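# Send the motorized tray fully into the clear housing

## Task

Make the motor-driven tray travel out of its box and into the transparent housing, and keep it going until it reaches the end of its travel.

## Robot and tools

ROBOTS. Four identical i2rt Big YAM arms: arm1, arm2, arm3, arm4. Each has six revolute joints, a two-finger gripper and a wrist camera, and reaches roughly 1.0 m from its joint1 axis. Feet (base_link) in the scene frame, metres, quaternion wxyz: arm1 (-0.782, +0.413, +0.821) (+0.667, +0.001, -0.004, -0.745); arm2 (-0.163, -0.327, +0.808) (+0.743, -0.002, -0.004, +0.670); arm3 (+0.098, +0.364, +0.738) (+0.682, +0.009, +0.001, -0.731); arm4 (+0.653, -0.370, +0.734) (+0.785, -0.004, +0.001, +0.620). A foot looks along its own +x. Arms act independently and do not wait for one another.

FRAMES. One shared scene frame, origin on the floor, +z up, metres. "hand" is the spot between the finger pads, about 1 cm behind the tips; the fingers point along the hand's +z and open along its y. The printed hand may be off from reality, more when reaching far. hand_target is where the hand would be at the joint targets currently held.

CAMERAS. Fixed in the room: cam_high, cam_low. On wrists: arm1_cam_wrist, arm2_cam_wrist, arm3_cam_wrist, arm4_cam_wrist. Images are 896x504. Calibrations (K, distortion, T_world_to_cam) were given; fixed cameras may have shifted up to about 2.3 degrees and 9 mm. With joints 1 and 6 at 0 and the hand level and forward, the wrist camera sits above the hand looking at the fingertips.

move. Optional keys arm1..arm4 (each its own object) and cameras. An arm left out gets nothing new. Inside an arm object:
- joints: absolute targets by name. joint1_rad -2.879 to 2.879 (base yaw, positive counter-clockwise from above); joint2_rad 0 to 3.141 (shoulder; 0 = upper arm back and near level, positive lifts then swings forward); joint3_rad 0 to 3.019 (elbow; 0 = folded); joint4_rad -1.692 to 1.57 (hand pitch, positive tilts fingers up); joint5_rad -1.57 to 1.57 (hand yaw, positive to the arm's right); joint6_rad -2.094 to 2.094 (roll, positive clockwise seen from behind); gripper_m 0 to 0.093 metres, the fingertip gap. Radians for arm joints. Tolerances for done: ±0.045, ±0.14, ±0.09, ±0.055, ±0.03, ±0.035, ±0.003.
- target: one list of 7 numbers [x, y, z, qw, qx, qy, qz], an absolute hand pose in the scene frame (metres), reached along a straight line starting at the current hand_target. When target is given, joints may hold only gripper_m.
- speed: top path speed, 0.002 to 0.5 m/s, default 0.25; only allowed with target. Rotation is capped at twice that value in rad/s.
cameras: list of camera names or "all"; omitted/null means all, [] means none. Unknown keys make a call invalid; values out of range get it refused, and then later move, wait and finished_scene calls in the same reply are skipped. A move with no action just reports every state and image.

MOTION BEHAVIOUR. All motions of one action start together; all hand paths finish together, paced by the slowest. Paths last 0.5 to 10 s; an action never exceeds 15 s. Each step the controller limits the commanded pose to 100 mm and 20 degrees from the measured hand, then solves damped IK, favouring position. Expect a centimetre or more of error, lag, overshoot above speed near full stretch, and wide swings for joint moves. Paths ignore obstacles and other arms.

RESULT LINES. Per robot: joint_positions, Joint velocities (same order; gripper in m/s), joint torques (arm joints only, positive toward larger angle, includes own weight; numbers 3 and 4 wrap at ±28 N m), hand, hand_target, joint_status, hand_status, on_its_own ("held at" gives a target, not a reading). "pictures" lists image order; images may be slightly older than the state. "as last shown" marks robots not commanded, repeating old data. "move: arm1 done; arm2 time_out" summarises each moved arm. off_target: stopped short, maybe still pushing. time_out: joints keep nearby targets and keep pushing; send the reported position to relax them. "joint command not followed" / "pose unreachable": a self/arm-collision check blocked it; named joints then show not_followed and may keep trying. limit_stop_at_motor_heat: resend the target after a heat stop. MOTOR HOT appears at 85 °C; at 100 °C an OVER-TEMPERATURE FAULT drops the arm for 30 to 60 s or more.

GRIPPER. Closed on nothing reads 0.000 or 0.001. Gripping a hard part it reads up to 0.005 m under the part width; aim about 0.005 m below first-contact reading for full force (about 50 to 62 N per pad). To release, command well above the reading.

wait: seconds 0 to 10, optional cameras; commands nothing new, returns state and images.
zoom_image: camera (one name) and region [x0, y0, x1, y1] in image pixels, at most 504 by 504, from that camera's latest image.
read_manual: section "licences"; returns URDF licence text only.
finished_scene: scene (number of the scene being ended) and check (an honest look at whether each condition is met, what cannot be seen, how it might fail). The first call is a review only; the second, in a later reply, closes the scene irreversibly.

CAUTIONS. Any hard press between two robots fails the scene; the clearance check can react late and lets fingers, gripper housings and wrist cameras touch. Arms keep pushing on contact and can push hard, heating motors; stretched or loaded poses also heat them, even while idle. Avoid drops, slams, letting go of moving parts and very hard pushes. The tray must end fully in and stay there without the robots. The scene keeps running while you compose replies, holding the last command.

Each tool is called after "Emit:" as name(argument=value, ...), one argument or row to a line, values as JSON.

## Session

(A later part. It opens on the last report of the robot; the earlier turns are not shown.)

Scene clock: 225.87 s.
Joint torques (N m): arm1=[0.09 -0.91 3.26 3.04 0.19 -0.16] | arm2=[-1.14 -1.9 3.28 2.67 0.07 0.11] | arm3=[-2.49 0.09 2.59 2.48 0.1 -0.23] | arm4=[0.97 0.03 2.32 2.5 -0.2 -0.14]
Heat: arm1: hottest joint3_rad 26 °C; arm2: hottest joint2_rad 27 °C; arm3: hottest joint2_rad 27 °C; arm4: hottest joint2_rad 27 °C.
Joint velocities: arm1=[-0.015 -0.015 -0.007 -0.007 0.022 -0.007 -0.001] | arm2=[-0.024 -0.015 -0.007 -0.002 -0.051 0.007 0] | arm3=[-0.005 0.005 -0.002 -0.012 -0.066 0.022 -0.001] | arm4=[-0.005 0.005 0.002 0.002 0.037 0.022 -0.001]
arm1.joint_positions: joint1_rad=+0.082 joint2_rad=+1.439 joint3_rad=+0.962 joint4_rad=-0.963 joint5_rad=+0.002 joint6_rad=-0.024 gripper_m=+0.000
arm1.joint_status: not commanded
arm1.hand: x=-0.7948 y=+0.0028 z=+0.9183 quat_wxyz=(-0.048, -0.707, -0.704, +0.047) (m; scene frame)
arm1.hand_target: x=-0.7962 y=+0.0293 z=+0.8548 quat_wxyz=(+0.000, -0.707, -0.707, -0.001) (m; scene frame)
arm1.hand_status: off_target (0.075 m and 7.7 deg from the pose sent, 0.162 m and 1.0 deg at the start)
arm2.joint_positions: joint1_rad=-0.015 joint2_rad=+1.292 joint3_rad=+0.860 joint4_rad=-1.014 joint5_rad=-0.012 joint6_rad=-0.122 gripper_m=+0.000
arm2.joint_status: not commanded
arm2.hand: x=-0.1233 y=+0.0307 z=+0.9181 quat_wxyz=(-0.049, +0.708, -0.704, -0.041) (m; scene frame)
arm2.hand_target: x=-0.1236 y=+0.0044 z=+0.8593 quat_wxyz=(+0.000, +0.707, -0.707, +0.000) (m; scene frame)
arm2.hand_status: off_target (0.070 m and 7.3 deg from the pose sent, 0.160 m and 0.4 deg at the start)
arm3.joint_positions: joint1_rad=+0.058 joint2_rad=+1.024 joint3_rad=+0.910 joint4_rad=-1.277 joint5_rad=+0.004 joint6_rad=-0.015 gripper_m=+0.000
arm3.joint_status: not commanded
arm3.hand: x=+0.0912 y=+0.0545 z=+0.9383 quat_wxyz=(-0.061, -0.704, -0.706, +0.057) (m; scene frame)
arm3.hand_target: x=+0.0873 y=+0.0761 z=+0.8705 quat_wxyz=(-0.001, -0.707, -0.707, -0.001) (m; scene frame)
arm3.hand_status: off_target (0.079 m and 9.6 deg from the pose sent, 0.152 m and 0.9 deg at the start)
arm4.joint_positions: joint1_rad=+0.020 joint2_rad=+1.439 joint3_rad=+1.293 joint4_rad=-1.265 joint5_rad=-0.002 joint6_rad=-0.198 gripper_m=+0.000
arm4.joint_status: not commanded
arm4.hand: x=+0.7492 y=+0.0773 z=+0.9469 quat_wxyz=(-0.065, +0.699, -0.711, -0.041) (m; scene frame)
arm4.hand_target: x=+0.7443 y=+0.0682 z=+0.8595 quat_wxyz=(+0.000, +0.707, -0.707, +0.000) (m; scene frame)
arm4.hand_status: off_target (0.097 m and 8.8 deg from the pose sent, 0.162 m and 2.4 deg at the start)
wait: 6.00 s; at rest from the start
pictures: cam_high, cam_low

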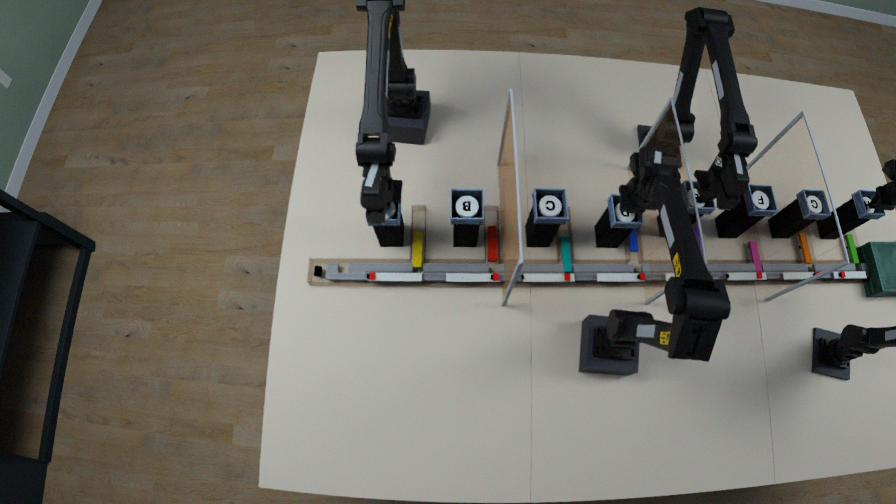

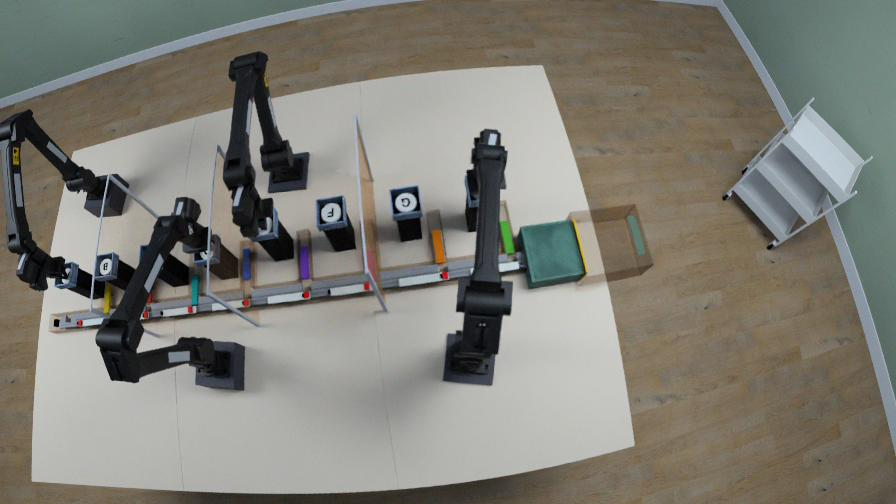

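Emit:
move(
  arm2={"target": [-0.127, 0.016, 1.02, 0, 0.7071, -0.7071, 0], "speed": 0.3},
  arm4={"target": [0.7475, 0.078, 1.03, 0, 0.7071, -0.7071, 0], "speed": 0.3},
  cameras=[],
)

Emit:
move(
  arm2={"target": [-0.352, 0.018, 1.015, 0, 0.7071, -0.7071, 0], "speed": 0.35},
  arm4={"target": [0.521, 0.086, 1.02, 0, 0.7071, -0.7071, 0], "speed": 0.35},
  cameras=["cam_high", "cam_low"],
)

Scene clock: 228.33 s.
Joint torques (N m): arm1=[0.03 -1.03 3.32 3.07 0.2 -0.16] | arm2=[-0.32 -9.82 13.37 -0.38 0.05 0.17] | arm3=[-2.67 0.15 2.58 2.5 0.1 -0.23] | arm4=[0.67 -11.05 16.02 -0.42 -0.14 -0.18]
Heat: arm1: hottest joint3_rad 26 °C; arm2: hottest joint2_rad 27 °C; arm3: hottest joint2_rad 27 °C; arm4: hottest joint2_rad 27 °C.
move: arm2 off_target; arm4 off_target
Joint velocities: arm1=[-0.005 -0.005 -0.012 0.007 0.007 -0.022 0.001] | arm2=[-0.005 0.015 -0.002 0.002 -0.022 -0.022 -0.001] | arm3=[-0.015 -0.024 0.007 -0.007 -0.037 0.037 -0.001] | arm4=[0.005 -0.015 -0.007 -0.022 0.051 -0.051 0]
arm1.joint_positions: joint1_rad=+0.082 joint2_rad=+1.439 joint3_rad=+0.962 joint4_rad=-0.963 joint5_rad=+0.002 joint6_rad=-0.024 gripper_m=+0.000
arm1.joint_status: not commanded
arm1.hand: x=-0.7948 y=+0.0028 z=+0.9183 quat_wxyz=(-0.048, -0.707, -0.704, +0.047) (m; scene frame)
arm1.hand_target: x=-0.7962 y=+0.0293 z=+0.8548 quat_wxyz=(+0.000, -0.707, -0.707, -0.001) (m; scene frame)
arm1.hand_status: not commanded
arm2.joint_positions: joint1_rad=-0.015 joint2_rad=+1.251 joint3_rad=+1.075 joint4_rad=-1.420 joint5_rad=-0.012 joint6_rad=-0.121 gripper_m=+0.000
arm2.joint_status: not commanded
arm2.hand: x=-0.1269 y=+0.0072 z=+1.0073 quat_wxyz=(+0.010, +0.708, -0.706, +0.006) (m; scene frame)
arm2.hand_target: x=-0.1271 y=+0.0164 z=+1.0202 quat_wxyz=(+0.000, +0.707, -0.707, +0.000) (m; scene frame)
arm2.hand_status: off_target (0.015 m and 1.3 deg from the pose sent, 0.103 m and 7.3 deg at the start)
arm3.joint_positions: joint1_rad=+0.058 joint2_rad=+1.024 joint3_rad=+0.910 joint4_rad=-1.277 joint5_rad=+0.004 joint6_rad=-0.015 gripper_m=+0.000
arm3.joint_status: not commanded
arm3.hand: x=+0.0912 y=+0.0545 z=+0.9383 quat_wxyz=(-0.061, -0.704, -0.706, +0.057) (m; scene frame)
arm3.hand_target: x=+0.0873 y=+0.0761 z=+0.8705 quat_wxyz=(-0.001, -0.707, -0.707, -0.001) (m; scene frame)
arm3.hand_status: not commanded
arm4.joint_positions: joint1_rad=+0.020 joint2_rad=+1.511 joint3_rad=+1.543 joint4_rad=-1.639 joint5_rad=-0.002 joint6_rad=-0.201 gripper_m=+0.000
arm4.joint_status: not commanded
arm4.hand: x=+0.7455 y=+0.0616 z=+1.0094 quat_wxyz=(+0.018, +0.702, -0.712, +0.013) (m; scene frame)
arm4.hand_target: x=+0.7473 y=+0.0769 z=+1.0291 quat_wxyz=(+0.000, +0.708, -0.706, +0.000) (m; scene frame)
arm4.hand_status: off_target (0.026 m and 2.6 deg from the pose sent, 0.083 m and 8.8 deg at the start)
pictures: none
No camera images: "cameras" was empty.

Scene clock: 230.10 s.
Joint torques (N m): arm1=[-0.03 -0.97 3.28 3.07 0.2 -0.17] | arm2=[0.09 -10.23 13.96 0.27 0.14 0.22] | arm3=[-2.78 0.03 2.56 2.52 0.1 -0.23] | arm4=[0.38 -11.93 16.17 -0.01 0.05 0.1]
Heat: arm1: hottest joint3_rad 26 °C; arm2: hottest joint2_rad 27 °C; arm3: hottest joint2_rad 27 °C; arm4: hottest joint2_rad 27 °C.
move: arm2 off_target; arm4 off_target
Joint velocities: arm1=[0.005 0.005 0.002 -0.007 0.051 -0.007 0.001] | arm2=[-0.005 0.015 -0.017 -0.002 0.022 -0.007 0.001] | arm3=[0.015 -0.024 -0.002 -0.022 0.007 0.022 0] | arm4=[-0.005 0.005 0.017 -0.002 -0.007 -0.066 0]
arm1, arm3: as last shown
arm2.joint_positions: joint1_rad=+0.587 joint2_rad=+1.354 joint3_rad=+1.176 joint4_rad=-1.409 joint5_rad=-0.004 joint6_rad=+0.482 gripper_m=+0.000
arm2.joint_status: not commanded
arm2.hand: x=-0.3411 y=+0.0072 z=+1.0080 quat_wxyz=(+0.001, +0.707, -0.707, +0.010) (m; scene frame)
arm2.hand_target: x=-0.3512 y=+0.0207 z=+1.0145 quat_wxyz=(-0.004, +0.707, -0.707, +0.001) (m; scene frame)
arm2.hand_status: off_target (0.017 m and 1.1 deg from the pose sent, 0.225 m and 1.3 deg at the start)
arm4.joint_positions: joint1_rad=+0.522 joint2_rad=+1.550 joint3_rad=+1.559 joint4_rad=-1.627 joint5_rad=-0.007 joint6_rad=+0.273 gripper_m=+0.000
arm4.joint_status: not commanded
arm4.hand: x=+0.5228 y=+0.0651 z=+0.9984 quat_wxyz=(+0.016, +0.712, -0.701, +0.023) (m; scene frame)
arm4.hand_target: x=+0.5190 y=+0.0840 z=+1.0200 quat_wxyz=(+0.000, +0.707, -0.707, -0.005) (m; scene frame)
arm4.hand_status: off_target (0.030 m and 3.3 deg from the pose sent, 0.226 m and 2.6 deg at the start)
pictures: cam_high, cam_low

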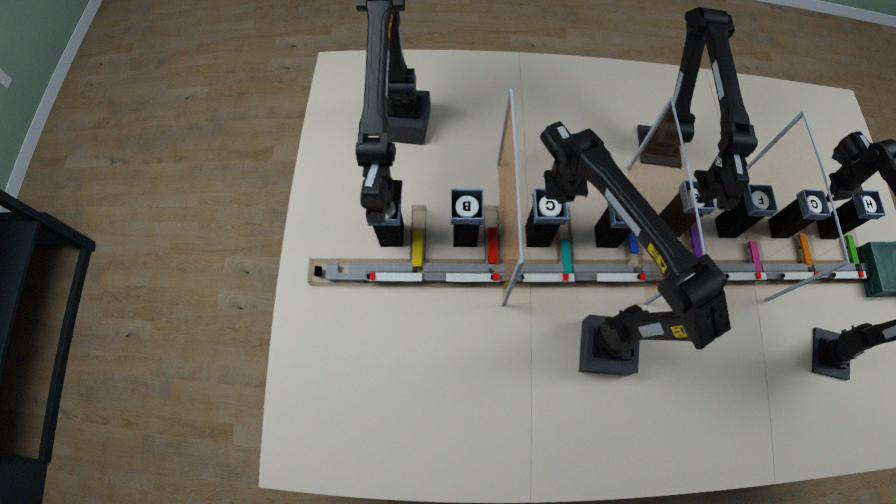

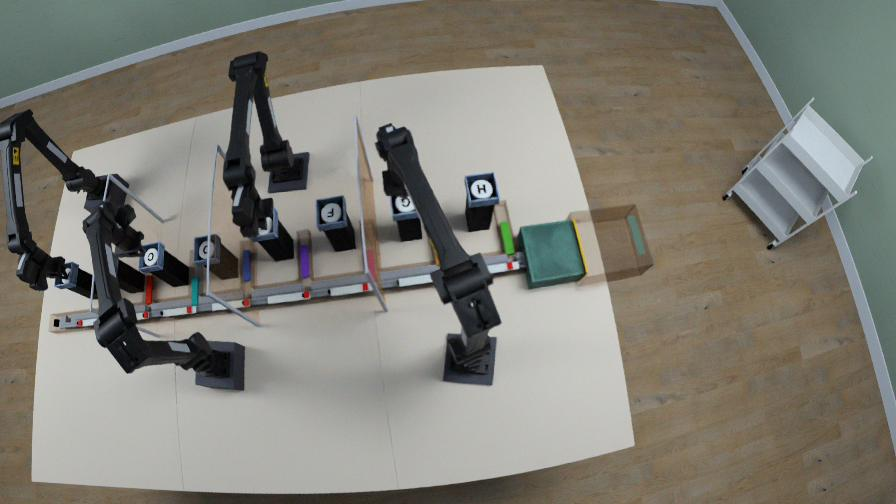

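Emit:
move(
  arm2={"target": [-0.352, 0.018, 0.855, 0, 0.7071, -0.7071, 0], "speed": 0.25},
  arm4={"target": [0.521, 0.086, 0.845, 0, 0.7071, -0.7071, 0], "speed": 0.25},
  cameras=[],
)

Emit:
wait(
  seconds=6,
  cameras=["cam_high", "cam_low"],
)

Emit:
zoom_image(
  camera="cam_high",
  region=[400, 180, 680, 304],
)

Emit:
zoom_image(
  camera="cam_high",
  region=[700, 200, 896, 310],
)

Emit:
zoom_image(
  camera="cam_low",
  region=[60, 200, 340, 340],
)

Emit:
zoom_image(
  camera="cam_low",
  region=[280, 180, 560, 320],
)

Scene clock: 231.83 s.
Joint torques (N m): arm1=[0.03 -0.85 3.28 3.06 0.19 -0.17] | arm2=[0.38 -2.14 2.84 2.3 -0.08 0.19] | arm3=[-2.55 0.15 2.59 2.51 0.09 -0.22] | arm4=[0.15 -2.26 3.47 2.36 0.12 0.05]
Heat: arm1: hottest joint3_rad 26 °C; arm2: hottest joint2_rad 27 °C; arm3: hottest joint2_rad 27 °C; arm4: hottest joint2_rad 27 °C.
move: arm2 off_target; arm4 off_target
Joint velocities: arm1=[0.015 -0.005 0.002 -0.002 0.007 -0.066 -0.001] | arm2=[-0.005 -0.005 0.007 -0.002 0.051 -0.037 -0.001] | arm3=[0.005 -0.015 -0.012 0.007 0.007 -0.007 -0.001] | arm4=[-0.015 -0.005 -0.002 -0.007 0.022 0.037 0]
arm1, arm3: as last shown
arm2.joint_positions: joint1_rad=+0.587 joint2_rad=+1.373 joint3_rad=+1.001 joint4_rad=-1.035 joint5_rad=-0.005 joint6_rad=+0.486 gripper_m=+0.000
arm2.joint_status: not commanded
arm2.hand: x=-0.3551 y=+0.0350 z=+0.9402 quat_wxyz=(-0.026, +0.704, -0.705, -0.076) (m; scene frame)
arm2.hand_target: x=-0.3453 y=+0.0076 z=+0.8663 quat_wxyz=(-0.001, +0.707, -0.707, +0.000) (m; scene frame)
arm2.hand_status: off_target (0.087 m and 9.2 deg from the pose sent, 0.154 m and 1.1 deg at the start)
arm4.joint_positions: joint1_rad=+0.522 joint2_rad=+1.500 joint3_rad=+1.315 joint4_rad=-1.252 joint5_rad=-0.005 joint6_rad=+0.273 gripper_m=+0.000
arm4.joint_status: not commanded
arm4.hand: x=+0.5181 y=+0.0828 z=+0.9286 quat_wxyz=(-0.028, +0.711, -0.700, -0.056) (m; scene frame)
arm4.hand_target: x=+0.5236 y=+0.0757 z=+0.8521 quat_wxyz=(+0.000, +0.707, -0.707, +0.000) (m; scene frame)
arm4.hand_status: off_target (0.084 m and 7.2 deg from the pose sent, 0.155 m and 3.3 deg at the start)
pictures: none
No camera images: "cameras" was empty.

Scene clock: 237.83 s.
Joint torques (N m): arm1=[0.03 -0.91 3.3 3.1 0.2 -0.16] | arm2=[0.21 -2.14 2.93 2.36 -0.1 0.2] | arm3=[-2.67 0.15 2.61 2.48 0.1 -0.22] | arm4=[0.15 -2.26 3.45 2.36 0.12 0.05]
Heat: arm1: hottest joint3_rad 26 °C; arm2: hottest joint2_rad 27 °C; arm3: hottest joint2_rad 27 °C; arm4: hottest joint2_rad 27 °C.
Joint velocities: arm1=[0.015 0.005 0.002 -0.007 0.007 0.037 -0.001] | arm2=[-0.005 0.005 -0.007 -0.017 0.007 0.007 0.002] | arm3=[0.005 -0.015 -0.017 -0.012 -0.11 0.022 0] | arm4=[-0.005 -0.015 0.002 0.002 -0.022 -0.022 -0.001]
arm1.joint_positions: joint1_rad=+0.082 joint2_rad=+1.439 joint3_rad=+0.962 joint4_rad=-0.963 joint5_rad=+0.002 joint6_rad=-0.024 gripper_m=+0.000
arm1.joint_status: not commanded
arm1.hand: x=-0.7948 y=+0.0028 z=+0.9183 quat_wxyz=(-0.048, -0.707, -0.704, +0.047) (m; scene frame)
arm1.hand_target: x=-0.7962 y=+0.0293 z=+0.8548 quat_wxyz=(+0.000, -0.707, -0.707, -0.001) (m; scene frame)
arm1.hand_status: not commanded
arm2.joint_positions: joint1_rad=+0.587 joint2_rad=+1.373 joint3_rad=+1.001 joint4_rad=-1.035 joint5_rad=-0.005 joint6_rad=+0.487 gripper_m=+0.000
arm2.joint_status: not commanded
arm2.hand: x=-0.3551 y=+0.0350 z=+0.9402 quat_wxyz=(-0.026, +0.704, -0.705, -0.076) (m; scene frame)
arm2.hand_target: x=-0.3453 y=+0.0076 z=+0.8663 quat_wxyz=(-0.001, +0.707, -0.707, +0.000) (m; scene frame)
arm2.hand_status: off_target (0.087 m and 9.2 deg from the pose sent, 0.154 m and 1.1 deg at the start)
arm3.joint_positions: joint1_rad=+0.058 joint2_rad=+1.024 joint3_rad=+0.910 joint4_rad=-1.277 joint5_rad=+0.004 joint6_rad=-0.015 gripper_m=+0.000
arm3.joint_status: not commanded
arm3.hand: x=+0.0912 y=+0.0545 z=+0.9383 quat_wxyz=(-0.061, -0.704, -0.706, +0.057) (m; scene frame)
arm3.hand_target: x=+0.0873 y=+0.0761 z=+0.8705 quat_wxyz=(-0.001, -0.707, -0.707, -0.001) (m; scene frame)
arm3.hand_status: not commanded
arm4.joint_positions: joint1_rad=+0.522 joint2_rad=+1.500 joint3_rad=+1.315 joint4_rad=-1.252 joint5_rad=-0.005 joint6_rad=+0.273 gripper_m=+0.000
arm4.joint_status: not commanded
arm4.hand: x=+0.5180 y=+0.0829 z=+0.9286 quat_wxyz=(-0.028, +0.711, -0.700, -0.056) (m; scene frame)
arm4.hand_target: x=+0.5236 y=+0.0757 z=+0.8521 quat_wxyz=(+0.000, +0.707, -0.707, +0.000) (m; scene frame)
arm4.hand_status: off_target (0.084 m and 7.2 deg from the pose sent, 0.155 m and 3.3 deg at the start)
wait: 6.00 s; at rest by 0.27 s
pictures: cam_high, cam_low

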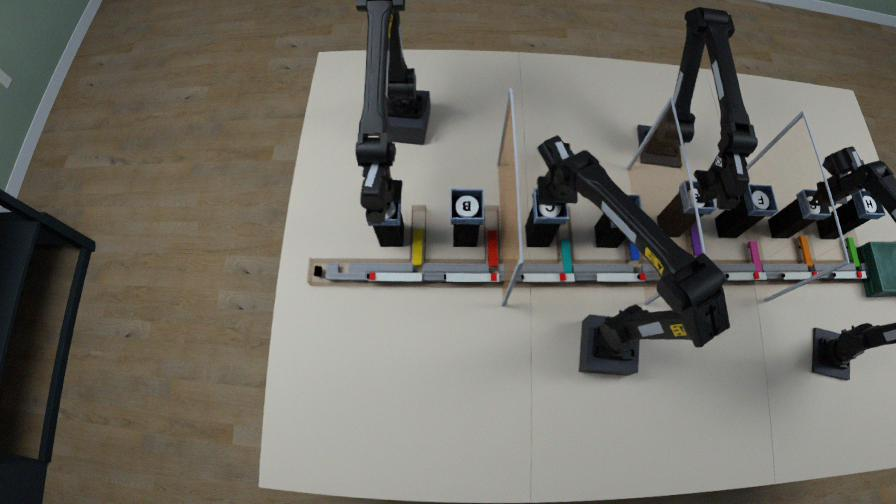

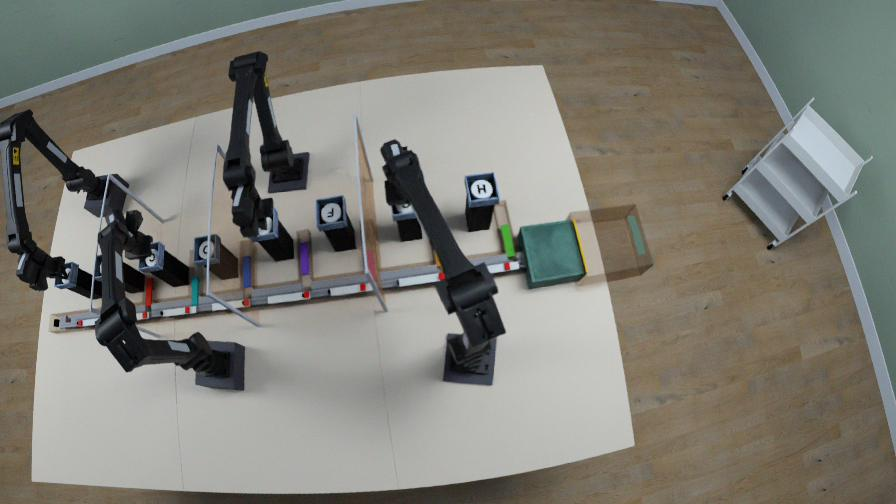

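Scaled by 1.800 from the camera's 896x504 image, which has a finer 1280x720 frame.

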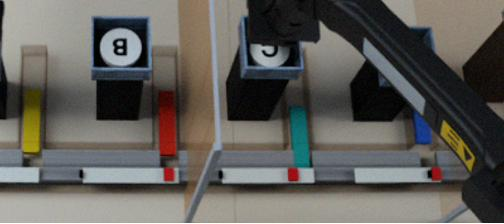

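Scaled by 2.571 from the camera's 896x504 image, which has a finer 1280x720 frame.

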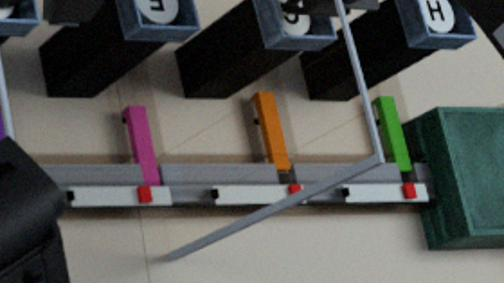

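Scaled by 1.800 from the camera's 896x504 image, which has a finer 1280x720 frame.

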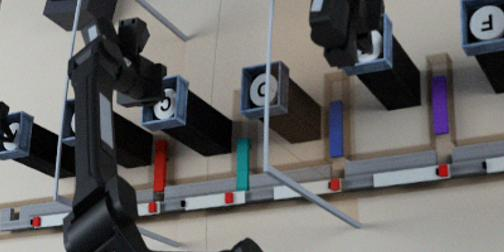

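Scaled by 1.800 from the camera's 896x504 image, which has a finer 1280x720 frame.

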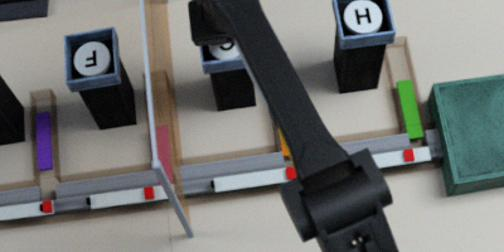

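Emit:
wait(
  seconds=10,
  cameras=[],
)

Emit:
wait(
  seconds=10,
  cameras=[],
)

Emit:
wait(
  seconds=10,
  cameras=["cam_high", "cam_low"],
)

Emit:
zoom_image(
  camera="cam_high",
  region=[400, 180, 680, 304],
)

Emit:
zoom_image(
  camera="cam_high",
  region=[700, 200, 896, 310],
)

Emit:
zoom_image(
  camera="cam_low",
  region=[60, 200, 340, 340],
)

Scene clock: 248.43 s.
Joint torques (N m): arm1=[0.09 -0.91 3.28 3 0.19 -0.17] | arm2=[0.38 -2.2 2.84 2.33 -0.08 0.21] | arm3=[-2.61 0.15 2.59 2.5 0.09 -0.23] | arm4=[0.15 -2.26 3.47 2.35 0.12 0.05]
Heat: arm1: hottest joint3_rad 26 °C; arm2: hottest joint2_rad 27 °C; arm3: hottest joint2_rad 27 °C; arm4: hottest joint2_rad 27 °C.
Joint velocities: arm1=[-0.015 -0.005 -0.002 0.012 -0.037 -0.022 0] | arm2=[-0.005 0.015 -0.007 0.007 -0.051 0.007 0.001] | arm3=[-0.005 0.005 -0.007 0.017 0.022 -0.037 0] | arm4=[-0.015 -0.015 0.017 -0.002 0.037 -0.007 -0.001]
arm1.joint_positions: joint1_rad=+0.082 joint2_rad=+1.439 joint3_rad=+0.962 joint4_rad=-0.963 joint5_rad=+0.002 joint6_rad=-0.024 gripper_m=+0.000
arm1.joint_status: not commanded
arm1.hand: x=-0.7948 y=+0.0028 z=+0.9183 quat_wxyz=(-0.048, -0.707, -0.704, +0.047) (m; scene frame)
arm1.hand_target: x=-0.7962 y=+0.0293 z=+0.8548 quat_wxyz=(+0.000, -0.707, -0.707, -0.001) (m; scene frame)
arm1.hand_status: not commanded
arm2.joint_positions: joint1_rad=+0.587 joint2_rad=+1.373 joint3_rad=+1.001 joint4_rad=-1.035 joint5_rad=-0.005 joint6_rad=+0.487 gripper_m=+0.000
arm2.joint_status: not commanded
arm2.hand: x=-0.3551 y=+0.0350 z=+0.9402 quat_wxyz=(-0.026, +0.704, -0.705, -0.076) (m; scene frame)
arm2.hand_target: x=-0.3453 y=+0.0076 z=+0.8663 quat_wxyz=(-0.001, +0.707, -0.707, +0.000) (m; scene frame)
arm2.hand_status: off_target (0.087 m and 9.2 deg from the pose sent, 0.154 m and 1.1 deg at the start)
arm3.joint_positions: joint1_rad=+0.058 joint2_rad=+1.024 joint3_rad=+0.910 joint4_rad=-1.277 joint5_rad=+0.004 joint6_rad=-0.015 gripper_m=+0.000
arm3.joint_status: not commanded
arm3.hand: x=+0.0912 y=+0.0545 z=+0.9383 quat_wxyz=(-0.061, -0.704, -0.706, +0.057) (m; scene frame)
arm3.hand_target: x=+0.0873 y=+0.0761 z=+0.8705 quat_wxyz=(-0.001, -0.707, -0.707, -0.001) (m; scene frame)
arm3.hand_status: not commanded
arm4.joint_positions: joint1_rad=+0.522 joint2_rad=+1.500 joint3_rad=+1.315 joint4_rad=-1.252 joint5_rad=-0.005 joint6_rad=+0.273 gripper_m=+0.000
arm4.joint_status: not commanded
arm4.hand: x=+0.5180 y=+0.0829 z=+0.9286 quat_wxyz=(-0.028, +0.711, -0.700, -0.056) (m; scene frame)
arm4.hand_target: x=+0.5236 y=+0.0757 z=+0.8521 quat_wxyz=(+0.000, +0.707, -0.707, +0.000) (m; scene frame)
arm4.hand_status: off_target (0.084 m and 7.2 deg from the pose sent, 0.155 m and 3.3 deg at the start)
wait: 10.00 s; at rest from the start
pictures: none
No camera images: "cameras" was empty.

Scene clock: 258.43 s.
Joint torques (N m): arm1=[0.09 -0.97 3.28 3 0.19 -0.17] | arm2=[0.26 -2.02 2.99 2.4 -0.07 0.17] | arm3=[-2.84 0.09 2.58 2.47 0.1 -0.23] | arm4=[0.21 -2.26 3.47 2.36 0.12 0.05]
Heat: arm1: hottest joint3_rad 26 °C; arm2: hottest joint2_rad 27 °C; arm3: hottest joint2_rad 27 °C; arm4: hottest joint2_rad 27 °C.
Joint velocities: arm1=[-0.005 -0.005 0.002 -0.022 -0.022 0.051 0] | arm2=[-0.005 -0.015 -0.012 0.037 0.007 -0.022 0] | arm3=[-0.015 0.005 -0.012 -0.007 0.007 0.022 0.001] | arm4=[-0.024 -0.005 0.007 -0.007 -0.051 0.037 0.001]
arm1.joint_positions: joint1_rad=+0.082 joint2_rad=+1.439 joint3_rad=+0.962 joint4_rad=-0.963 joint5_rad=+0.002 joint6_rad=-0.024 gripper_m=+0.000
arm1.joint_status: not commanded
arm1.hand: x=-0.7948 y=+0.0028 z=+0.9183 quat_wxyz=(-0.048, -0.707, -0.704, +0.047) (m; scene frame)
arm1.hand_target: x=-0.7962 y=+0.0293 z=+0.8548 quat_wxyz=(+0.000, -0.707, -0.707, -0.001) (m; scene frame)
arm1.hand_status: not commanded
arm2.joint_positions: joint1_rad=+0.587 joint2_rad=+1.373 joint3_rad=+1.001 joint4_rad=-1.035 joint5_rad=-0.005 joint6_rad=+0.487 gripper_m=+0.000
arm2.joint_status: not commanded
arm2.hand: x=-0.3551 y=+0.0350 z=+0.9402 quat_wxyz=(-0.026, +0.704, -0.705, -0.076) (m; scene frame)
arm2.hand_target: x=-0.3453 y=+0.0076 z=+0.8663 quat_wxyz=(-0.001, +0.707, -0.707, +0.000) (m; scene frame)
arm2.hand_status: off_target (0.087 m and 9.2 deg from the pose sent, 0.154 m and 1.1 deg at the start)
arm3.joint_positions: joint1_rad=+0.058 joint2_rad=+1.024 joint3_rad=+0.910 joint4_rad=-1.277 joint5_rad=+0.004 joint6_rad=-0.015 gripper_m=+0.000
arm3.joint_status: not commanded
arm3.hand: x=+0.0912 y=+0.0545 z=+0.9383 quat_wxyz=(-0.061, -0.704, -0.706, +0.057) (m; scene frame)
arm3.hand_target: x=+0.0873 y=+0.0761 z=+0.8705 quat_wxyz=(-0.001, -0.707, -0.707, -0.001) (m; scene frame)
arm3.hand_status: not commanded
arm4.joint_positions: joint1_rad=+0.522 joint2_rad=+1.500 joint3_rad=+1.315 joint4_rad=-1.252 joint5_rad=-0.005 joint6_rad=+0.273 gripper_m=+0.000
arm4.joint_status: not commanded
arm4.hand: x=+0.5180 y=+0.0829 z=+0.9286 quat_wxyz=(-0.028, +0.711, -0.700, -0.056) (m; scene frame)
arm4.hand_target: x=+0.5236 y=+0.0757 z=+0.8521 quat_wxyz=(+0.000, +0.707, -0.707, +0.000) (m; scene frame)
arm4.hand_status: off_target (0.084 m and 7.2 deg from the pose sent, 0.155 m and 3.3 deg at the start)
wait: 10.00 s; at rest by 0.27 s
pictures: none
No camera images: "cameras" was empty.

Scene clock: 268.43 s.
Joint torques (N m): arm1=[-0.03 -0.85 3.28 3.07 0.19 -0.17] | arm2=[0.67 -1.79 2.92 2.37 -0.13 0.19] | arm3=[-2.55 -0.03 2.58 2.48 0.1 -0.23] | arm4=[0.15 -2.26 3.45 2.35 0.12 0.05]
Heat: arm1: hottest joint3_rad 26 °C; arm2: hottest joint2_rad 27 °C; arm3: hottest joint2_rad 27 °C; arm4: hottest joint2_rad 27 °C.
Joint velocities: arm1=[0.005 -0.015 -0.017 -0.002 -0.037 0.081 -0.002] | arm2=[-0.015 -0.024 -0.002 0.007 -0.007 -0.051 -0.001] | arm3=[-0.005 -0.005 -0.012 -0.012 -0.022 0.081 0.001] | arm4=[-0.015 0.005 -0.002 0.002 -0.066 0.007 0]
arm1.joint_positions: joint1_rad=+0.082 joint2_rad=+1.439 joint3_rad=+0.962 joint4_rad=-0.963 joint5_rad=+0.002 joint6_rad=-0.024 gripper_m=+0.000
arm1.joint_status: not commanded
arm1.hand: x=-0.7948 y=+0.0028 z=+0.9183 quat_wxyz=(-0.048, -0.707, -0.704, +0.047) (m; scene frame)
arm1.hand_target: x=-0.7962 y=+0.0293 z=+0.8548 quat_wxyz=(+0.000, -0.707, -0.707, -0.001) (m; scene frame)
arm1.hand_status: not commanded
arm2.joint_positions: joint1_rad=+0.587 joint2_rad=+1.373 joint3_rad=+1.001 joint4_rad=-1.035 joint5_rad=-0.005 joint6_rad=+0.487 gripper_m=+0.000
arm2.joint_status: not commanded
arm2.hand: x=-0.3551 y=+0.0350 z=+0.9402 quat_wxyz=(-0.026, +0.704, -0.705, -0.076) (m; scene frame)
arm2.hand_target: x=-0.3453 y=+0.0076 z=+0.8663 quat_wxyz=(-0.001, +0.707, -0.707, +0.000) (m; scene frame)
arm2.hand_status: off_target (0.087 m and 9.2 deg from the pose sent, 0.154 m and 1.1 deg at the start)
arm3.joint_positions: joint1_rad=+0.058 joint2_rad=+1.024 joint3_rad=+0.910 joint4_rad=-1.277 joint5_rad=+0.004 joint6_rad=-0.015 gripper_m=+0.000
arm3.joint_status: not commanded
arm3.hand: x=+0.0912 y=+0.0545 z=+0.9383 quat_wxyz=(-0.061, -0.704, -0.706, +0.057) (m; scene frame)
arm3.hand_target: x=+0.0873 y=+0.0761 z=+0.8705 quat_wxyz=(-0.001, -0.707, -0.707, -0.001) (m; scene frame)
arm3.hand_status: not commanded
arm4.joint_positions: joint1_rad=+0.522 joint2_rad=+1.500 joint3_rad=+1.315 joint4_rad=-1.252 joint5_rad=-0.005 joint6_rad=+0.273 gripper_m=+0.000
arm4.joint_status: not commanded
arm4.hand: x=+0.5180 y=+0.0829 z=+0.9286 quat_wxyz=(-0.028, +0.711, -0.700, -0.056) (m; scene frame)
arm4.hand_target: x=+0.5236 y=+0.0757 z=+0.8521 quat_wxyz=(+0.000, +0.707, -0.707, +0.000) (m; scene frame)
arm4.hand_status: off_target (0.084 m and 7.2 deg from the pose sent, 0.155 m and 3.3 deg at the start)
wait: 10.00 s; at rest by 0.27 s
pictures: cam_high, cam_low

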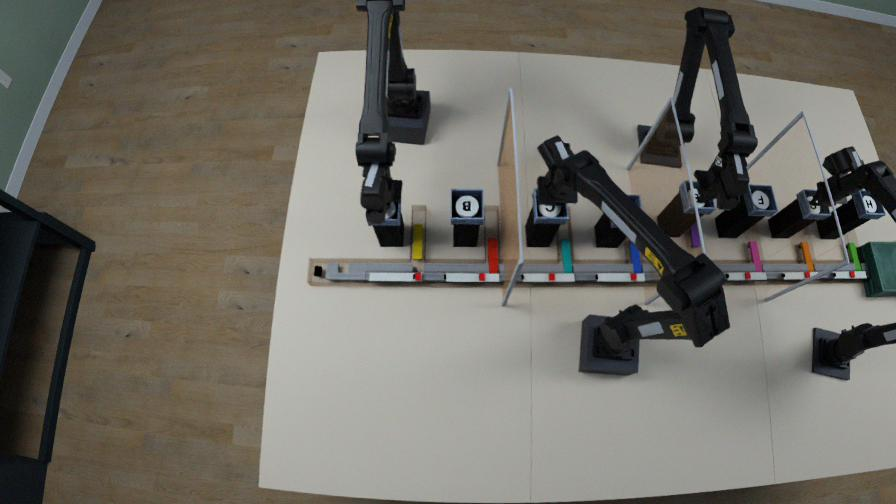

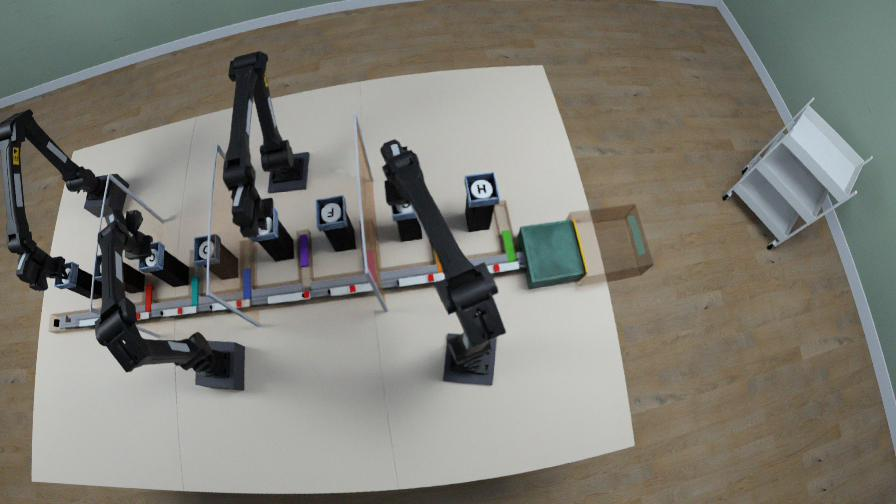

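Scaled by 1.800 from the camera's 896x504 image, which has a finer 1280x720 frame.

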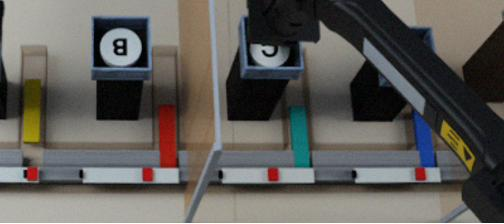

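Scaled by 2.571 from the camera's 896x504 image, which has a finer 1280x720 frame.

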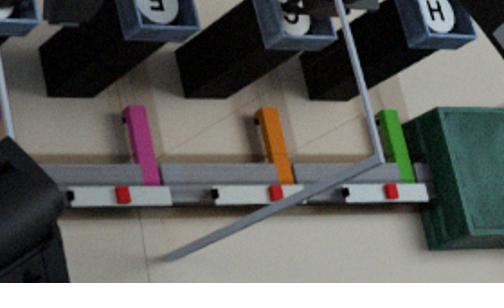

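Scaled by 1.800 from the camera's 896x504 image, which has a finer 1280x720 frame.

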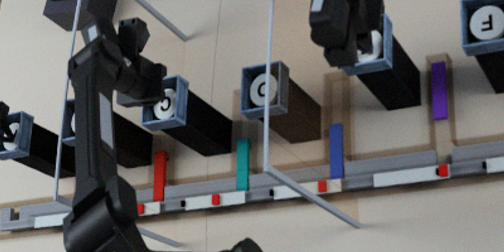

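Emit:
zoom_image(
  camera="cam_high",
  region=[400, 230, 530, 300],
)

Emit:
zoom_image(
  camera="cam_high",
  region=[520, 230, 650, 300],
)

Emit:
zoom_image(
  camera="cam_low",
  region=[210, 220, 400, 322],
)

Emit:
wait(
  seconds=1,
  cameras=["arm2_cam_wrist", "arm4_cam_wrist", "cam_low", "cam_high"],
)

Scaled by 3.877 from the camera's 896x504 image, which has a finer 1280x720 frame.

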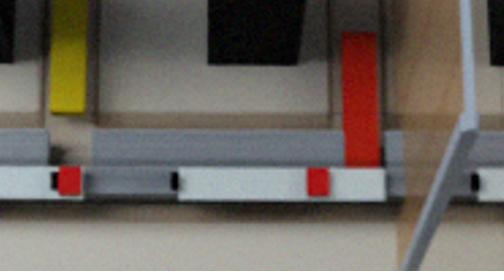

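Scaled by 3.877 from the camera's 896x504 image, which has a finer 1280x720 frame.

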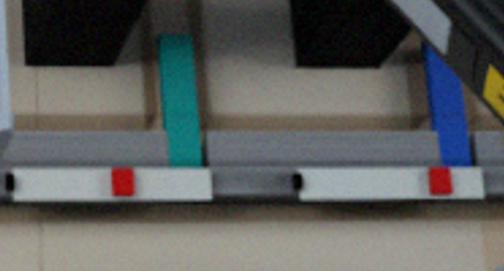

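Scaled by 2.653 from the camera's 896x504 image, which has a finer 1280x720 frame.

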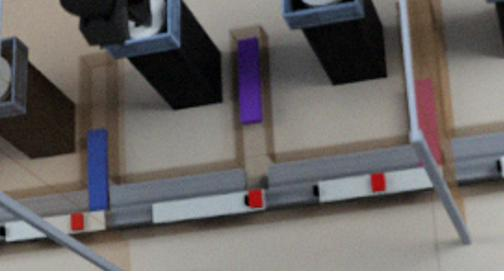

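Scene clock: 270.03 s.
Joint torques (N m): arm1=[0.03 -0.97 3.25 3.08 0.19 -0.17] | arm2=[0.15 -2.08 2.96 2.22 -0.1 0.19] | arm3=[-2.67 0.09 2.61 2.47 0.1 -0.23] | arm4=[0.15 -2.32 3.47 2.35 0.12 0.05]
Heat: arm1: hottest joint3_rad 26 °C; arm2: hottest joint2_rad 27 °C; arm3: hottest joint2_rad 27 °C; arm4: hottest joint2_rad 27 °C.
Joint velocities: arm1=[-0.005 -0.015 -0.002 0.002 0.037 0.022 0] | arm2=[0.005 -0.005 -0.002 0.007 -0.007 -0.007 -0.001] | arm3=[0.005 -0.024 -0.022 -0.002 -0.051 0.037 0] | arm4=[-0.015 0.005 0.007 0.007 -0.037 -0.022 0]
arm1.joint_positions: joint1_rad=+0.082 joint2_rad=+1.439 joint3_rad=+0.962 joint4_rad=-0.963 joint5_rad=+0.002 joint6_rad=-0.024 gripper_m=+0.000
arm1.joint_status: not commanded
arm1.hand: x=-0.7948 y=+0.0028 z=+0.9183 quat_wxyz=(-0.048, -0.707, -0.704, +0.047) (m; scene frame)
arm1.hand_target: x=-0.7962 y=+0.0293 z=+0.8548 quat_wxyz=(+0.000, -0.707, -0.707, -0.001) (m; scene frame)
arm1.hand_status: not commanded
arm2.joint_positions: joint1_rad=+0.587 joint2_rad=+1.373 joint3_rad=+1.001 joint4_rad=-1.035 joint5_rad=-0.005 joint6_rad=+0.487 gripper_m=+0.000
arm2.joint_status: not commanded
arm2.hand: x=-0.3551 y=+0.0350 z=+0.9402 quat_wxyz=(-0.026, +0.704, -0.705, -0.076) (m; scene frame)
arm2.hand_target: x=-0.3453 y=+0.0076 z=+0.8663 quat_wxyz=(-0.001, +0.707, -0.707, +0.000) (m; scene frame)
arm2.hand_status: off_target (0.087 m and 9.2 deg from the pose sent, 0.154 m and 1.1 deg at the start)
arm3.joint_positions: joint1_rad=+0.058 joint2_rad=+1.024 joint3_rad=+0.910 joint4_rad=-1.277 joint5_rad=+0.004 joint6_rad=-0.015 gripper_m=+0.000
arm3.joint_status: not commanded
arm3.hand: x=+0.0912 y=+0.0545 z=+0.9383 quat_wxyz=(-0.061, -0.704, -0.706, +0.057) (m; scene frame)
arm3.hand_target: x=+0.0873 y=+0.0761 z=+0.8705 quat_wxyz=(-0.001, -0.707, -0.707, -0.001) (m; scene frame)
arm3.hand_status: not commanded
arm4.joint_positions: joint1_rad=+0.522 joint2_rad=+1.500 joint3_rad=+1.315 joint4_rad=-1.252 joint5_rad=-0.005 joint6_rad=+0.273 gripper_m=+0.000
arm4.joint_status: not commanded
arm4.hand: x=+0.5180 y=+0.0829 z=+0.9286 quat_wxyz=(-0.028, +0.711, -0.700, -0.056) (m; scene frame)
arm4.hand_target: x=+0.5236 y=+0.0757 z=+0.8521 quat_wxyz=(+0.000, +0.707, -0.707, +0.000) (m; scene frame)
arm4.hand_status: off_target (0.084 m and 7.2 deg from the pose sent, 0.155 m and 3.3 deg at the start)
wait: 1.00 s; at rest from the start
pictures: arm2_cam_wrist, arm4_cam_wrist, cam_high, cam_low
camera_calibration:
arm2_cam_wrist: T_world_to_cam=[[0.998302, 0.008734, -0.0575951, 0.40651], [0.0347733, -0.882571, 0.468891, -0.393503], [-0.0467365, -0.470098, -0.881376, 0.956213], [0, 0, 0, 1]] pos_world=[-0.347447, 0.0986693, 1.05071]
arm4_cam_wrist: T_world_to_cam=[[0.999461, 0.0188298, -0.0268762, -0.495865], [0.0296097, -0.870542, 0.491202, -0.394899], [-0.0141476, -0.491733, -0.870631, 0.981059], [0, 0, 0, 1]] pos_world=[0.52117, 0.14798, 1.03479]

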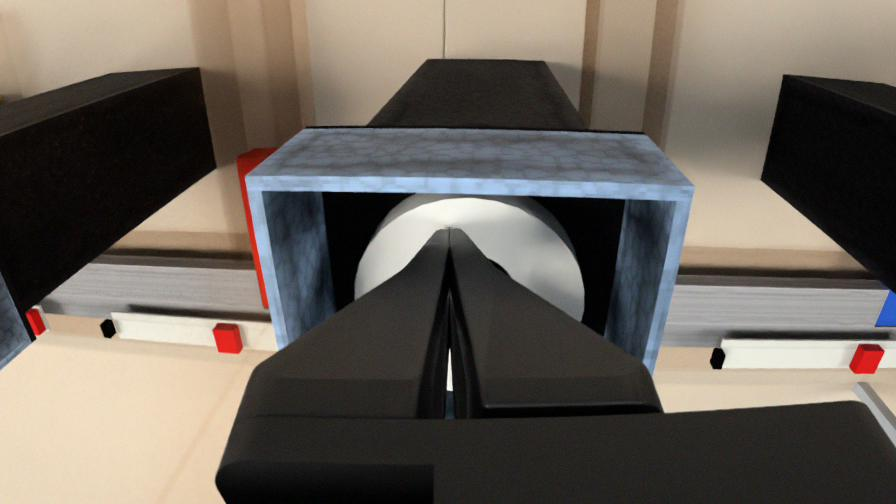

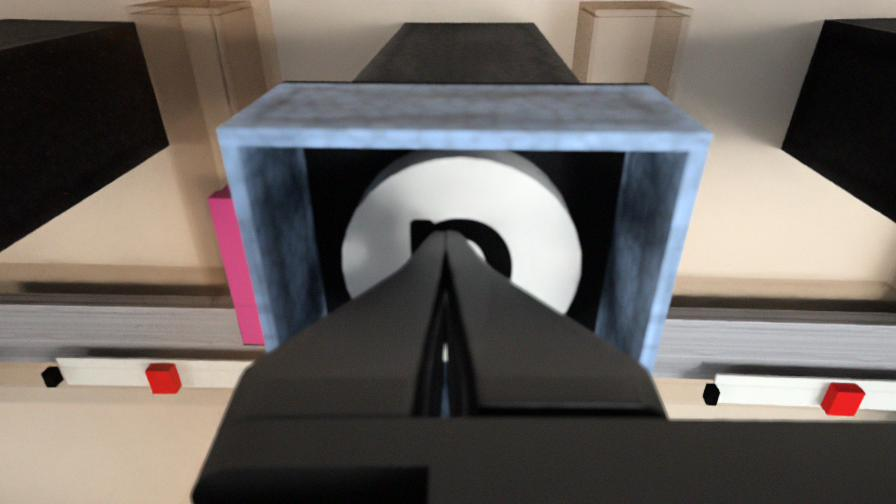

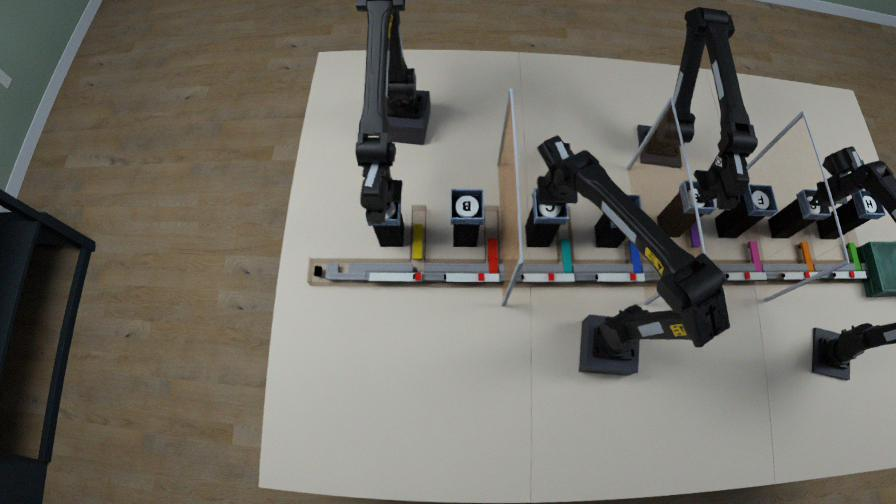

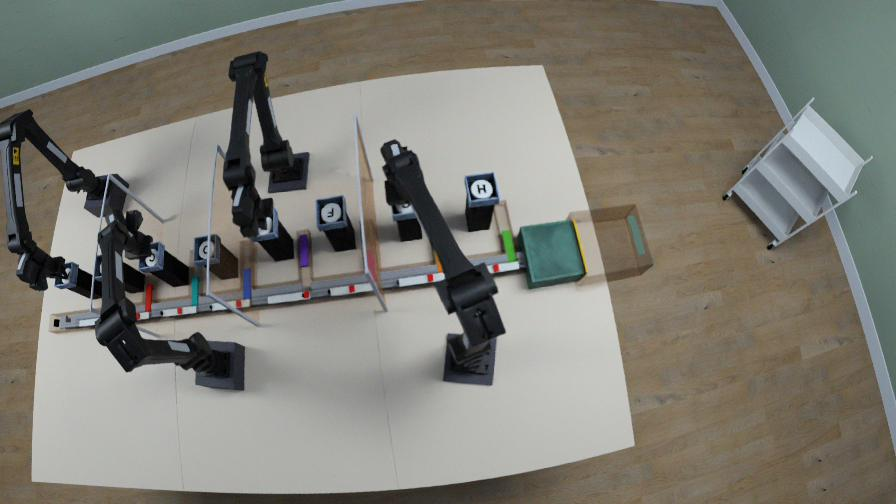

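Emit:
wait(
  seconds=10,
  cameras=[],
)

Emit:
wait(
  seconds=10,
  cameras=[],
)

Emit:
wait(
  seconds=10,
  cameras=["cam_high", "cam_low"],
)

Emit:
zoom_image(
  camera="cam_high",
  region=[400, 180, 680, 304],
)

Emit:
zoom_image(
  camera="cam_high",
  region=[700, 200, 896, 310],
)

Emit:
zoom_image(
  camera="cam_low",
  region=[60, 200, 340, 340],
)

Scene clock: 282.33 s.
Joint torques (N m): arm1=[0.03 -0.97 3.25 3.02 0.2 -0.18] | arm2=[0.62 -2.43 3.02 2.33 -0.11 0.17] | arm3=[-2.73 0.15 2.63 2.5 0.1 -0.23] | arm4=[0.15 -2.26 3.45 2.35 0.12 0.05]
Heat: arm1: hottest joint3_rad 26 °C; arm2: hottest joint2_rad 27 °C; arm3: hottest joint2_rad 27 °C; arm4: hottest joint2_rad 27 °C.
Joint velocities: arm1=[-0.005 -0.005 -0.002 0.017 -0.007 0.051 0.001] | arm2=[0.015 -0.005 -0.007 -0.007 -0.007 0.022 0] | arm3=[-0.005 0.005 -0.007 0.012 0.081 -0.007 0] | arm4=[-0.005 0.005 0.002 -0.012 -0.051 -0.022 0]
arm1.joint_positions: joint1_rad=+0.082 joint2_rad=+1.439 joint3_rad=+0.962 joint4_rad=-0.963 joint5_rad=+0.002 joint6_rad=-0.024 gripper_m=+0.000
arm1.joint_status: not commanded
arm1.hand: x=-0.7948 y=+0.0028 z=+0.9183 quat_wxyz=(-0.048, -0.707, -0.704, +0.047) (m; scene frame)
arm1.hand_target: x=-0.7962 y=+0.0293 z=+0.8548 quat_wxyz=(+0.000, -0.707, -0.707, -0.001) (m; scene frame)
arm1.hand_status: not commanded
arm2.joint_positions: joint1_rad=+0.587 joint2_rad=+1.373 joint3_rad=+1.001 joint4_rad=-1.035 joint5_rad=-0.005 joint6_rad=+0.487 gripper_m=+0.000
arm2.joint_status: not commanded
arm2.hand: x=-0.3551 y=+0.0350 z=+0.9402 quat_wxyz=(-0.026, +0.704, -0.705, -0.076) (m; scene frame)
arm2.hand_target: x=-0.3453 y=+0.0076 z=+0.8663 quat_wxyz=(-0.001, +0.707, -0.707, +0.000) (m; scene frame)
arm2.hand_status: off_target (0.087 m and 9.2 deg from the pose sent, 0.154 m and 1.1 deg at the start)
arm3.joint_positions: joint1_rad=+0.058 joint2_rad=+1.024 joint3_rad=+0.910 joint4_rad=-1.277 joint5_rad=+0.004 joint6_rad=-0.015 gripper_m=+0.000
arm3.joint_status: not commanded
arm3.hand: x=+0.0912 y=+0.0545 z=+0.9383 quat_wxyz=(-0.061, -0.704, -0.706, +0.057) (m; scene frame)
arm3.hand_target: x=+0.0873 y=+0.0761 z=+0.8705 quat_wxyz=(-0.001, -0.707, -0.707, -0.001) (m; scene frame)
arm3.hand_status: not commanded
arm4.joint_positions: joint1_rad=+0.522 joint2_rad=+1.500 joint3_rad=+1.315 joint4_rad=-1.252 joint5_rad=-0.005 joint6_rad=+0.273 gripper_m=+0.000
arm4.joint_status: not commanded
arm4.hand: x=+0.5180 y=+0.0829 z=+0.9286 quat_wxyz=(-0.028, +0.711, -0.700, -0.056) (m; scene frame)
arm4.hand_target: x=+0.5236 y=+0.0757 z=+0.8521 quat_wxyz=(+0.000, +0.707, -0.707, +0.000) (m; scene frame)
arm4.hand_status: off_target (0.084 m and 7.2 deg from the pose sent, 0.155 m and 3.3 deg at the start)
wait: 10.00 s; at rest from the start
pictures: none
No camera images: "cameras" was empty.

Scene clock: 292.33 s.
Joint torques (N m): arm1=[-0.03 -0.85 3.29 3.07 0.18 -0.17] | arm2=[0.15 -2.32 3.04 2.29 -0.11 0.18] | arm3=[-2.61 0.03 2.63 2.48 0.1 -0.23] | arm4=[0.21 -2.32 3.47 2.35 0.12 0.05]
Heat: arm1: hottest joint3_rad 26 °C; arm2: hottest joint2_rad 27 °C; arm3: hottest joint2_rad 27 °C; arm4: hottest joint2_rad 27 °C.
Joint velocities: arm1=[-0.005 -0.005 -0.007 0.022 0.037 -0.022 0.001] | arm2=[0.005 -0.005 -0.022 -0.002 0.051 0.037 0.001] | arm3=[-0.015 -0.005 -0.022 0.007 -0.007 0.037 0.001] | arm4=[-0.005 0.005 -0.007 0.007 -0.037 -0.022 0]
arm1.joint_positions: joint1_rad=+0.082 joint2_rad=+1.439 joint3_rad=+0.962 joint4_rad=-0.963 joint5_rad=+0.002 joint6_rad=-0.024 gripper_m=+0.000
arm1.joint_status: not commanded
arm1.hand: x=-0.7948 y=+0.0028 z=+0.9183 quat_wxyz=(-0.048, -0.707, -0.704, +0.047) (m; scene frame)
arm1.hand_target: x=-0.7962 y=+0.0293 z=+0.8548 quat_wxyz=(+0.000, -0.707, -0.707, -0.001) (m; scene frame)
arm1.hand_status: not commanded
arm2.joint_positions: joint1_rad=+0.587 joint2_rad=+1.373 joint3_rad=+1.001 joint4_rad=-1.035 joint5_rad=-0.005 joint6_rad=+0.487 gripper_m=+0.000
arm2.joint_status: not commanded
arm2.hand: x=-0.3551 y=+0.0350 z=+0.9402 quat_wxyz=(-0.026, +0.704, -0.705, -0.076) (m; scene frame)
arm2.hand_target: x=-0.3453 y=+0.0076 z=+0.8663 quat_wxyz=(-0.001, +0.707, -0.707, +0.000) (m; scene frame)
arm2.hand_status: off_target (0.087 m and 9.2 deg from the pose sent, 0.154 m and 1.1 deg at the start)
arm3.joint_positions: joint1_rad=+0.058 joint2_rad=+1.024 joint3_rad=+0.910 joint4_rad=-1.277 joint5_rad=+0.004 joint6_rad=-0.015 gripper_m=+0.000
arm3.joint_status: not commanded
arm3.hand: x=+0.0912 y=+0.0545 z=+0.9383 quat_wxyz=(-0.061, -0.704, -0.706, +0.057) (m; scene frame)
arm3.hand_target: x=+0.0873 y=+0.0761 z=+0.8705 quat_wxyz=(-0.001, -0.707, -0.707, -0.001) (m; scene frame)
arm3.hand_status: not commanded
arm4.joint_positions: joint1_rad=+0.522 joint2_rad=+1.500 joint3_rad=+1.315 joint4_rad=-1.252 joint5_rad=-0.005 joint6_rad=+0.273 gripper_m=+0.000
arm4.joint_status: not commanded
arm4.hand: x=+0.5180 y=+0.0829 z=+0.9286 quat_wxyz=(-0.028, +0.711, -0.700, -0.056) (m; scene frame)
arm4.hand_target: x=+0.5236 y=+0.0757 z=+0.8521 quat_wxyz=(+0.000, +0.707, -0.707, +0.000) (m; scene frame)
arm4.hand_status: off_target (0.084 m and 7.2 deg from the pose sent, 0.155 m and 3.3 deg at the start)
wait: 10.00 s; at rest by 0.27 s
pictures: none
No camera images: "cameras" was empty.

Scene clock: 302.33 s.
Joint torques (N m): arm1=[0.09 -0.85 3.23 3.04 0.18 -0.16] | arm2=[0.21 -2.02 2.93 2.3 -0.12 0.19] | arm3=[-2.55 0.15 2.61 2.47 0.09 -0.23] | arm4=[0.15 -2.32 3.45 2.36 0.11 0.04]
Heat: arm1: hottest joint3_rad 26 °C; arm2: hottest joint2_rad 27 °C; arm3: hottest joint2_rad 27 °C; arm4: hottest joint2_rad 27 °C.
Joint velocities: arm1=[-0.005 0.005 -0.002 0.002 0.037 0.037 -0.001] | arm2=[-0.015 -0.005 -0.012 -0.007 -0.022 0.022 -0.001] | arm3=[-0.015 -0.005 -0.017 -0.007 -0.037 0.007 0] | arm4=[-0.005 0.005 -0.002 -0.027 -0.066 -0.051 0]
arm1.joint_positions: joint1_rad=+0.082 joint2_rad=+1.439 joint3_rad=+0.962 joint4_rad=-0.963 joint5_rad=+0.002 joint6_rad=-0.024 gripper_m=+0.000
arm1.joint_status: not commanded
arm1.hand: x=-0.7948 y=+0.0028 z=+0.9183 quat_wxyz=(-0.048, -0.707, -0.704, +0.047) (m; scene frame)
arm1.hand_target: x=-0.7962 y=+0.0293 z=+0.8548 quat_wxyz=(+0.000, -0.707, -0.707, -0.001) (m; scene frame)
arm1.hand_status: not commanded
arm2.joint_positions: joint1_rad=+0.587 joint2_rad=+1.373 joint3_rad=+1.001 joint4_rad=-1.035 joint5_rad=-0.005 joint6_rad=+0.487 gripper_m=+0.000
arm2.joint_status: not commanded
arm2.hand: x=-0.3551 y=+0.0350 z=+0.9402 quat_wxyz=(-0.026, +0.704, -0.705, -0.076) (m; scene frame)
arm2.hand_target: x=-0.3453 y=+0.0076 z=+0.8663 quat_wxyz=(-0.001, +0.707, -0.707, +0.000) (m; scene frame)
arm2.hand_status: off_target (0.087 m and 9.2 deg from the pose sent, 0.154 m and 1.1 deg at the start)
arm3.joint_positions: joint1_rad=+0.058 joint2_rad=+1.024 joint3_rad=+0.910 joint4_rad=-1.277 joint5_rad=+0.004 joint6_rad=-0.015 gripper_m=+0.000
arm3.joint_status: not commanded
arm3.hand: x=+0.0912 y=+0.0545 z=+0.9383 quat_wxyz=(-0.061, -0.704, -0.706, +0.057) (m; scene frame)
arm3.hand_target: x=+0.0873 y=+0.0761 z=+0.8705 quat_wxyz=(-0.001, -0.707, -0.707, -0.001) (m; scene frame)
arm3.hand_status: not commanded
arm4.joint_positions: joint1_rad=+0.522 joint2_rad=+1.500 joint3_rad=+1.315 joint4_rad=-1.252 joint5_rad=-0.005 joint6_rad=+0.273 gripper_m=+0.000
arm4.joint_status: not commanded
arm4.hand: x=+0.5180 y=+0.0829 z=+0.9286 quat_wxyz=(-0.028, +0.711, -0.700, -0.056) (m; scene frame)
arm4.hand_target: x=+0.5236 y=+0.0757 z=+0.8521 quat_wxyz=(+0.000, +0.707, -0.707, +0.000) (m; scene frame)
arm4.hand_status: off_target (0.084 m and 7.2 deg from the pose sent, 0.155 m and 3.3 deg at the start)
wait: 10.00 s; at rest by 0.27 s
pictures: cam_high, cam_low

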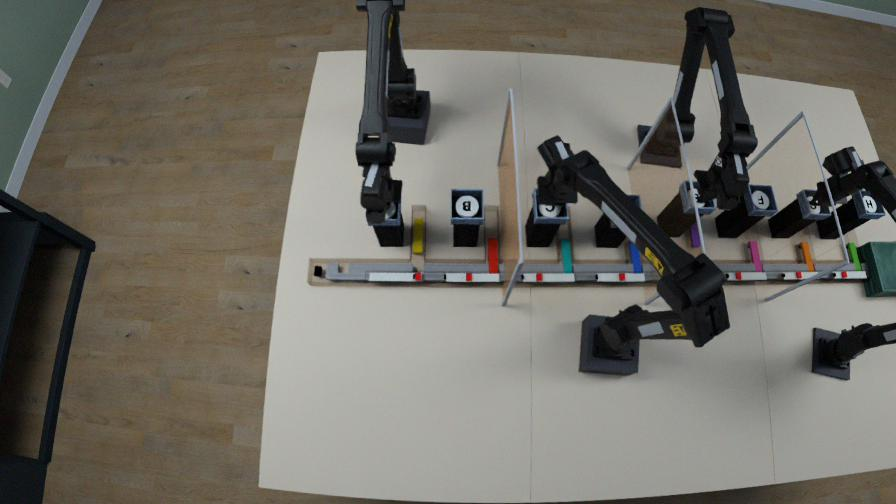

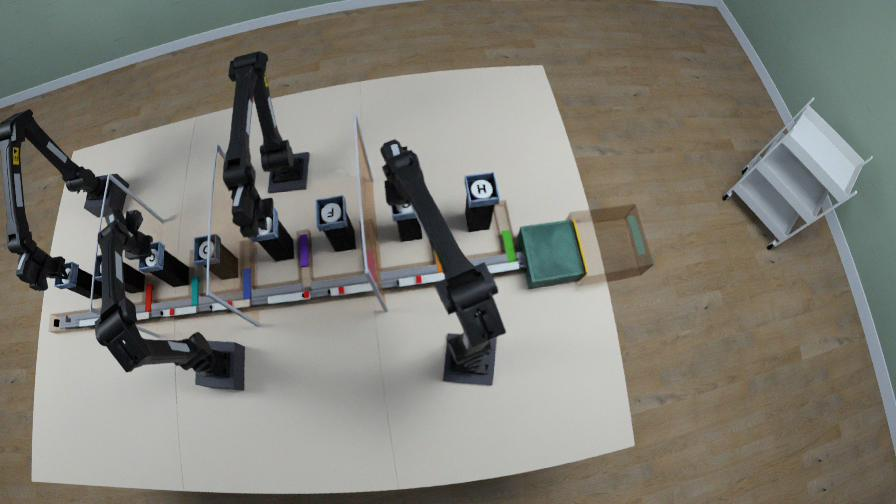

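Scaled by 1.800 from the camera's 896x504 image, which has a finer 1280x720 frame.

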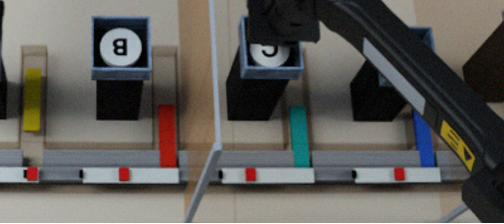

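Scaled by 2.571 from the camera's 896x504 image, which has a finer 1280x720 frame.

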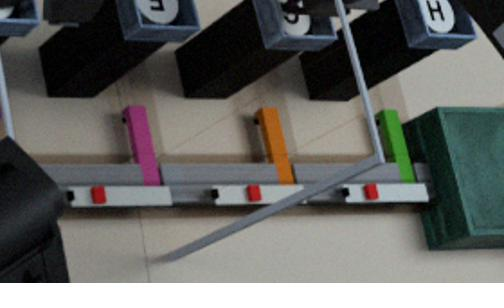

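Scaled by 1.800 from the camera's 896x504 image, which has a finer 1280x720 frame.

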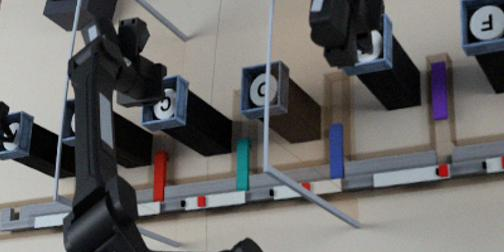

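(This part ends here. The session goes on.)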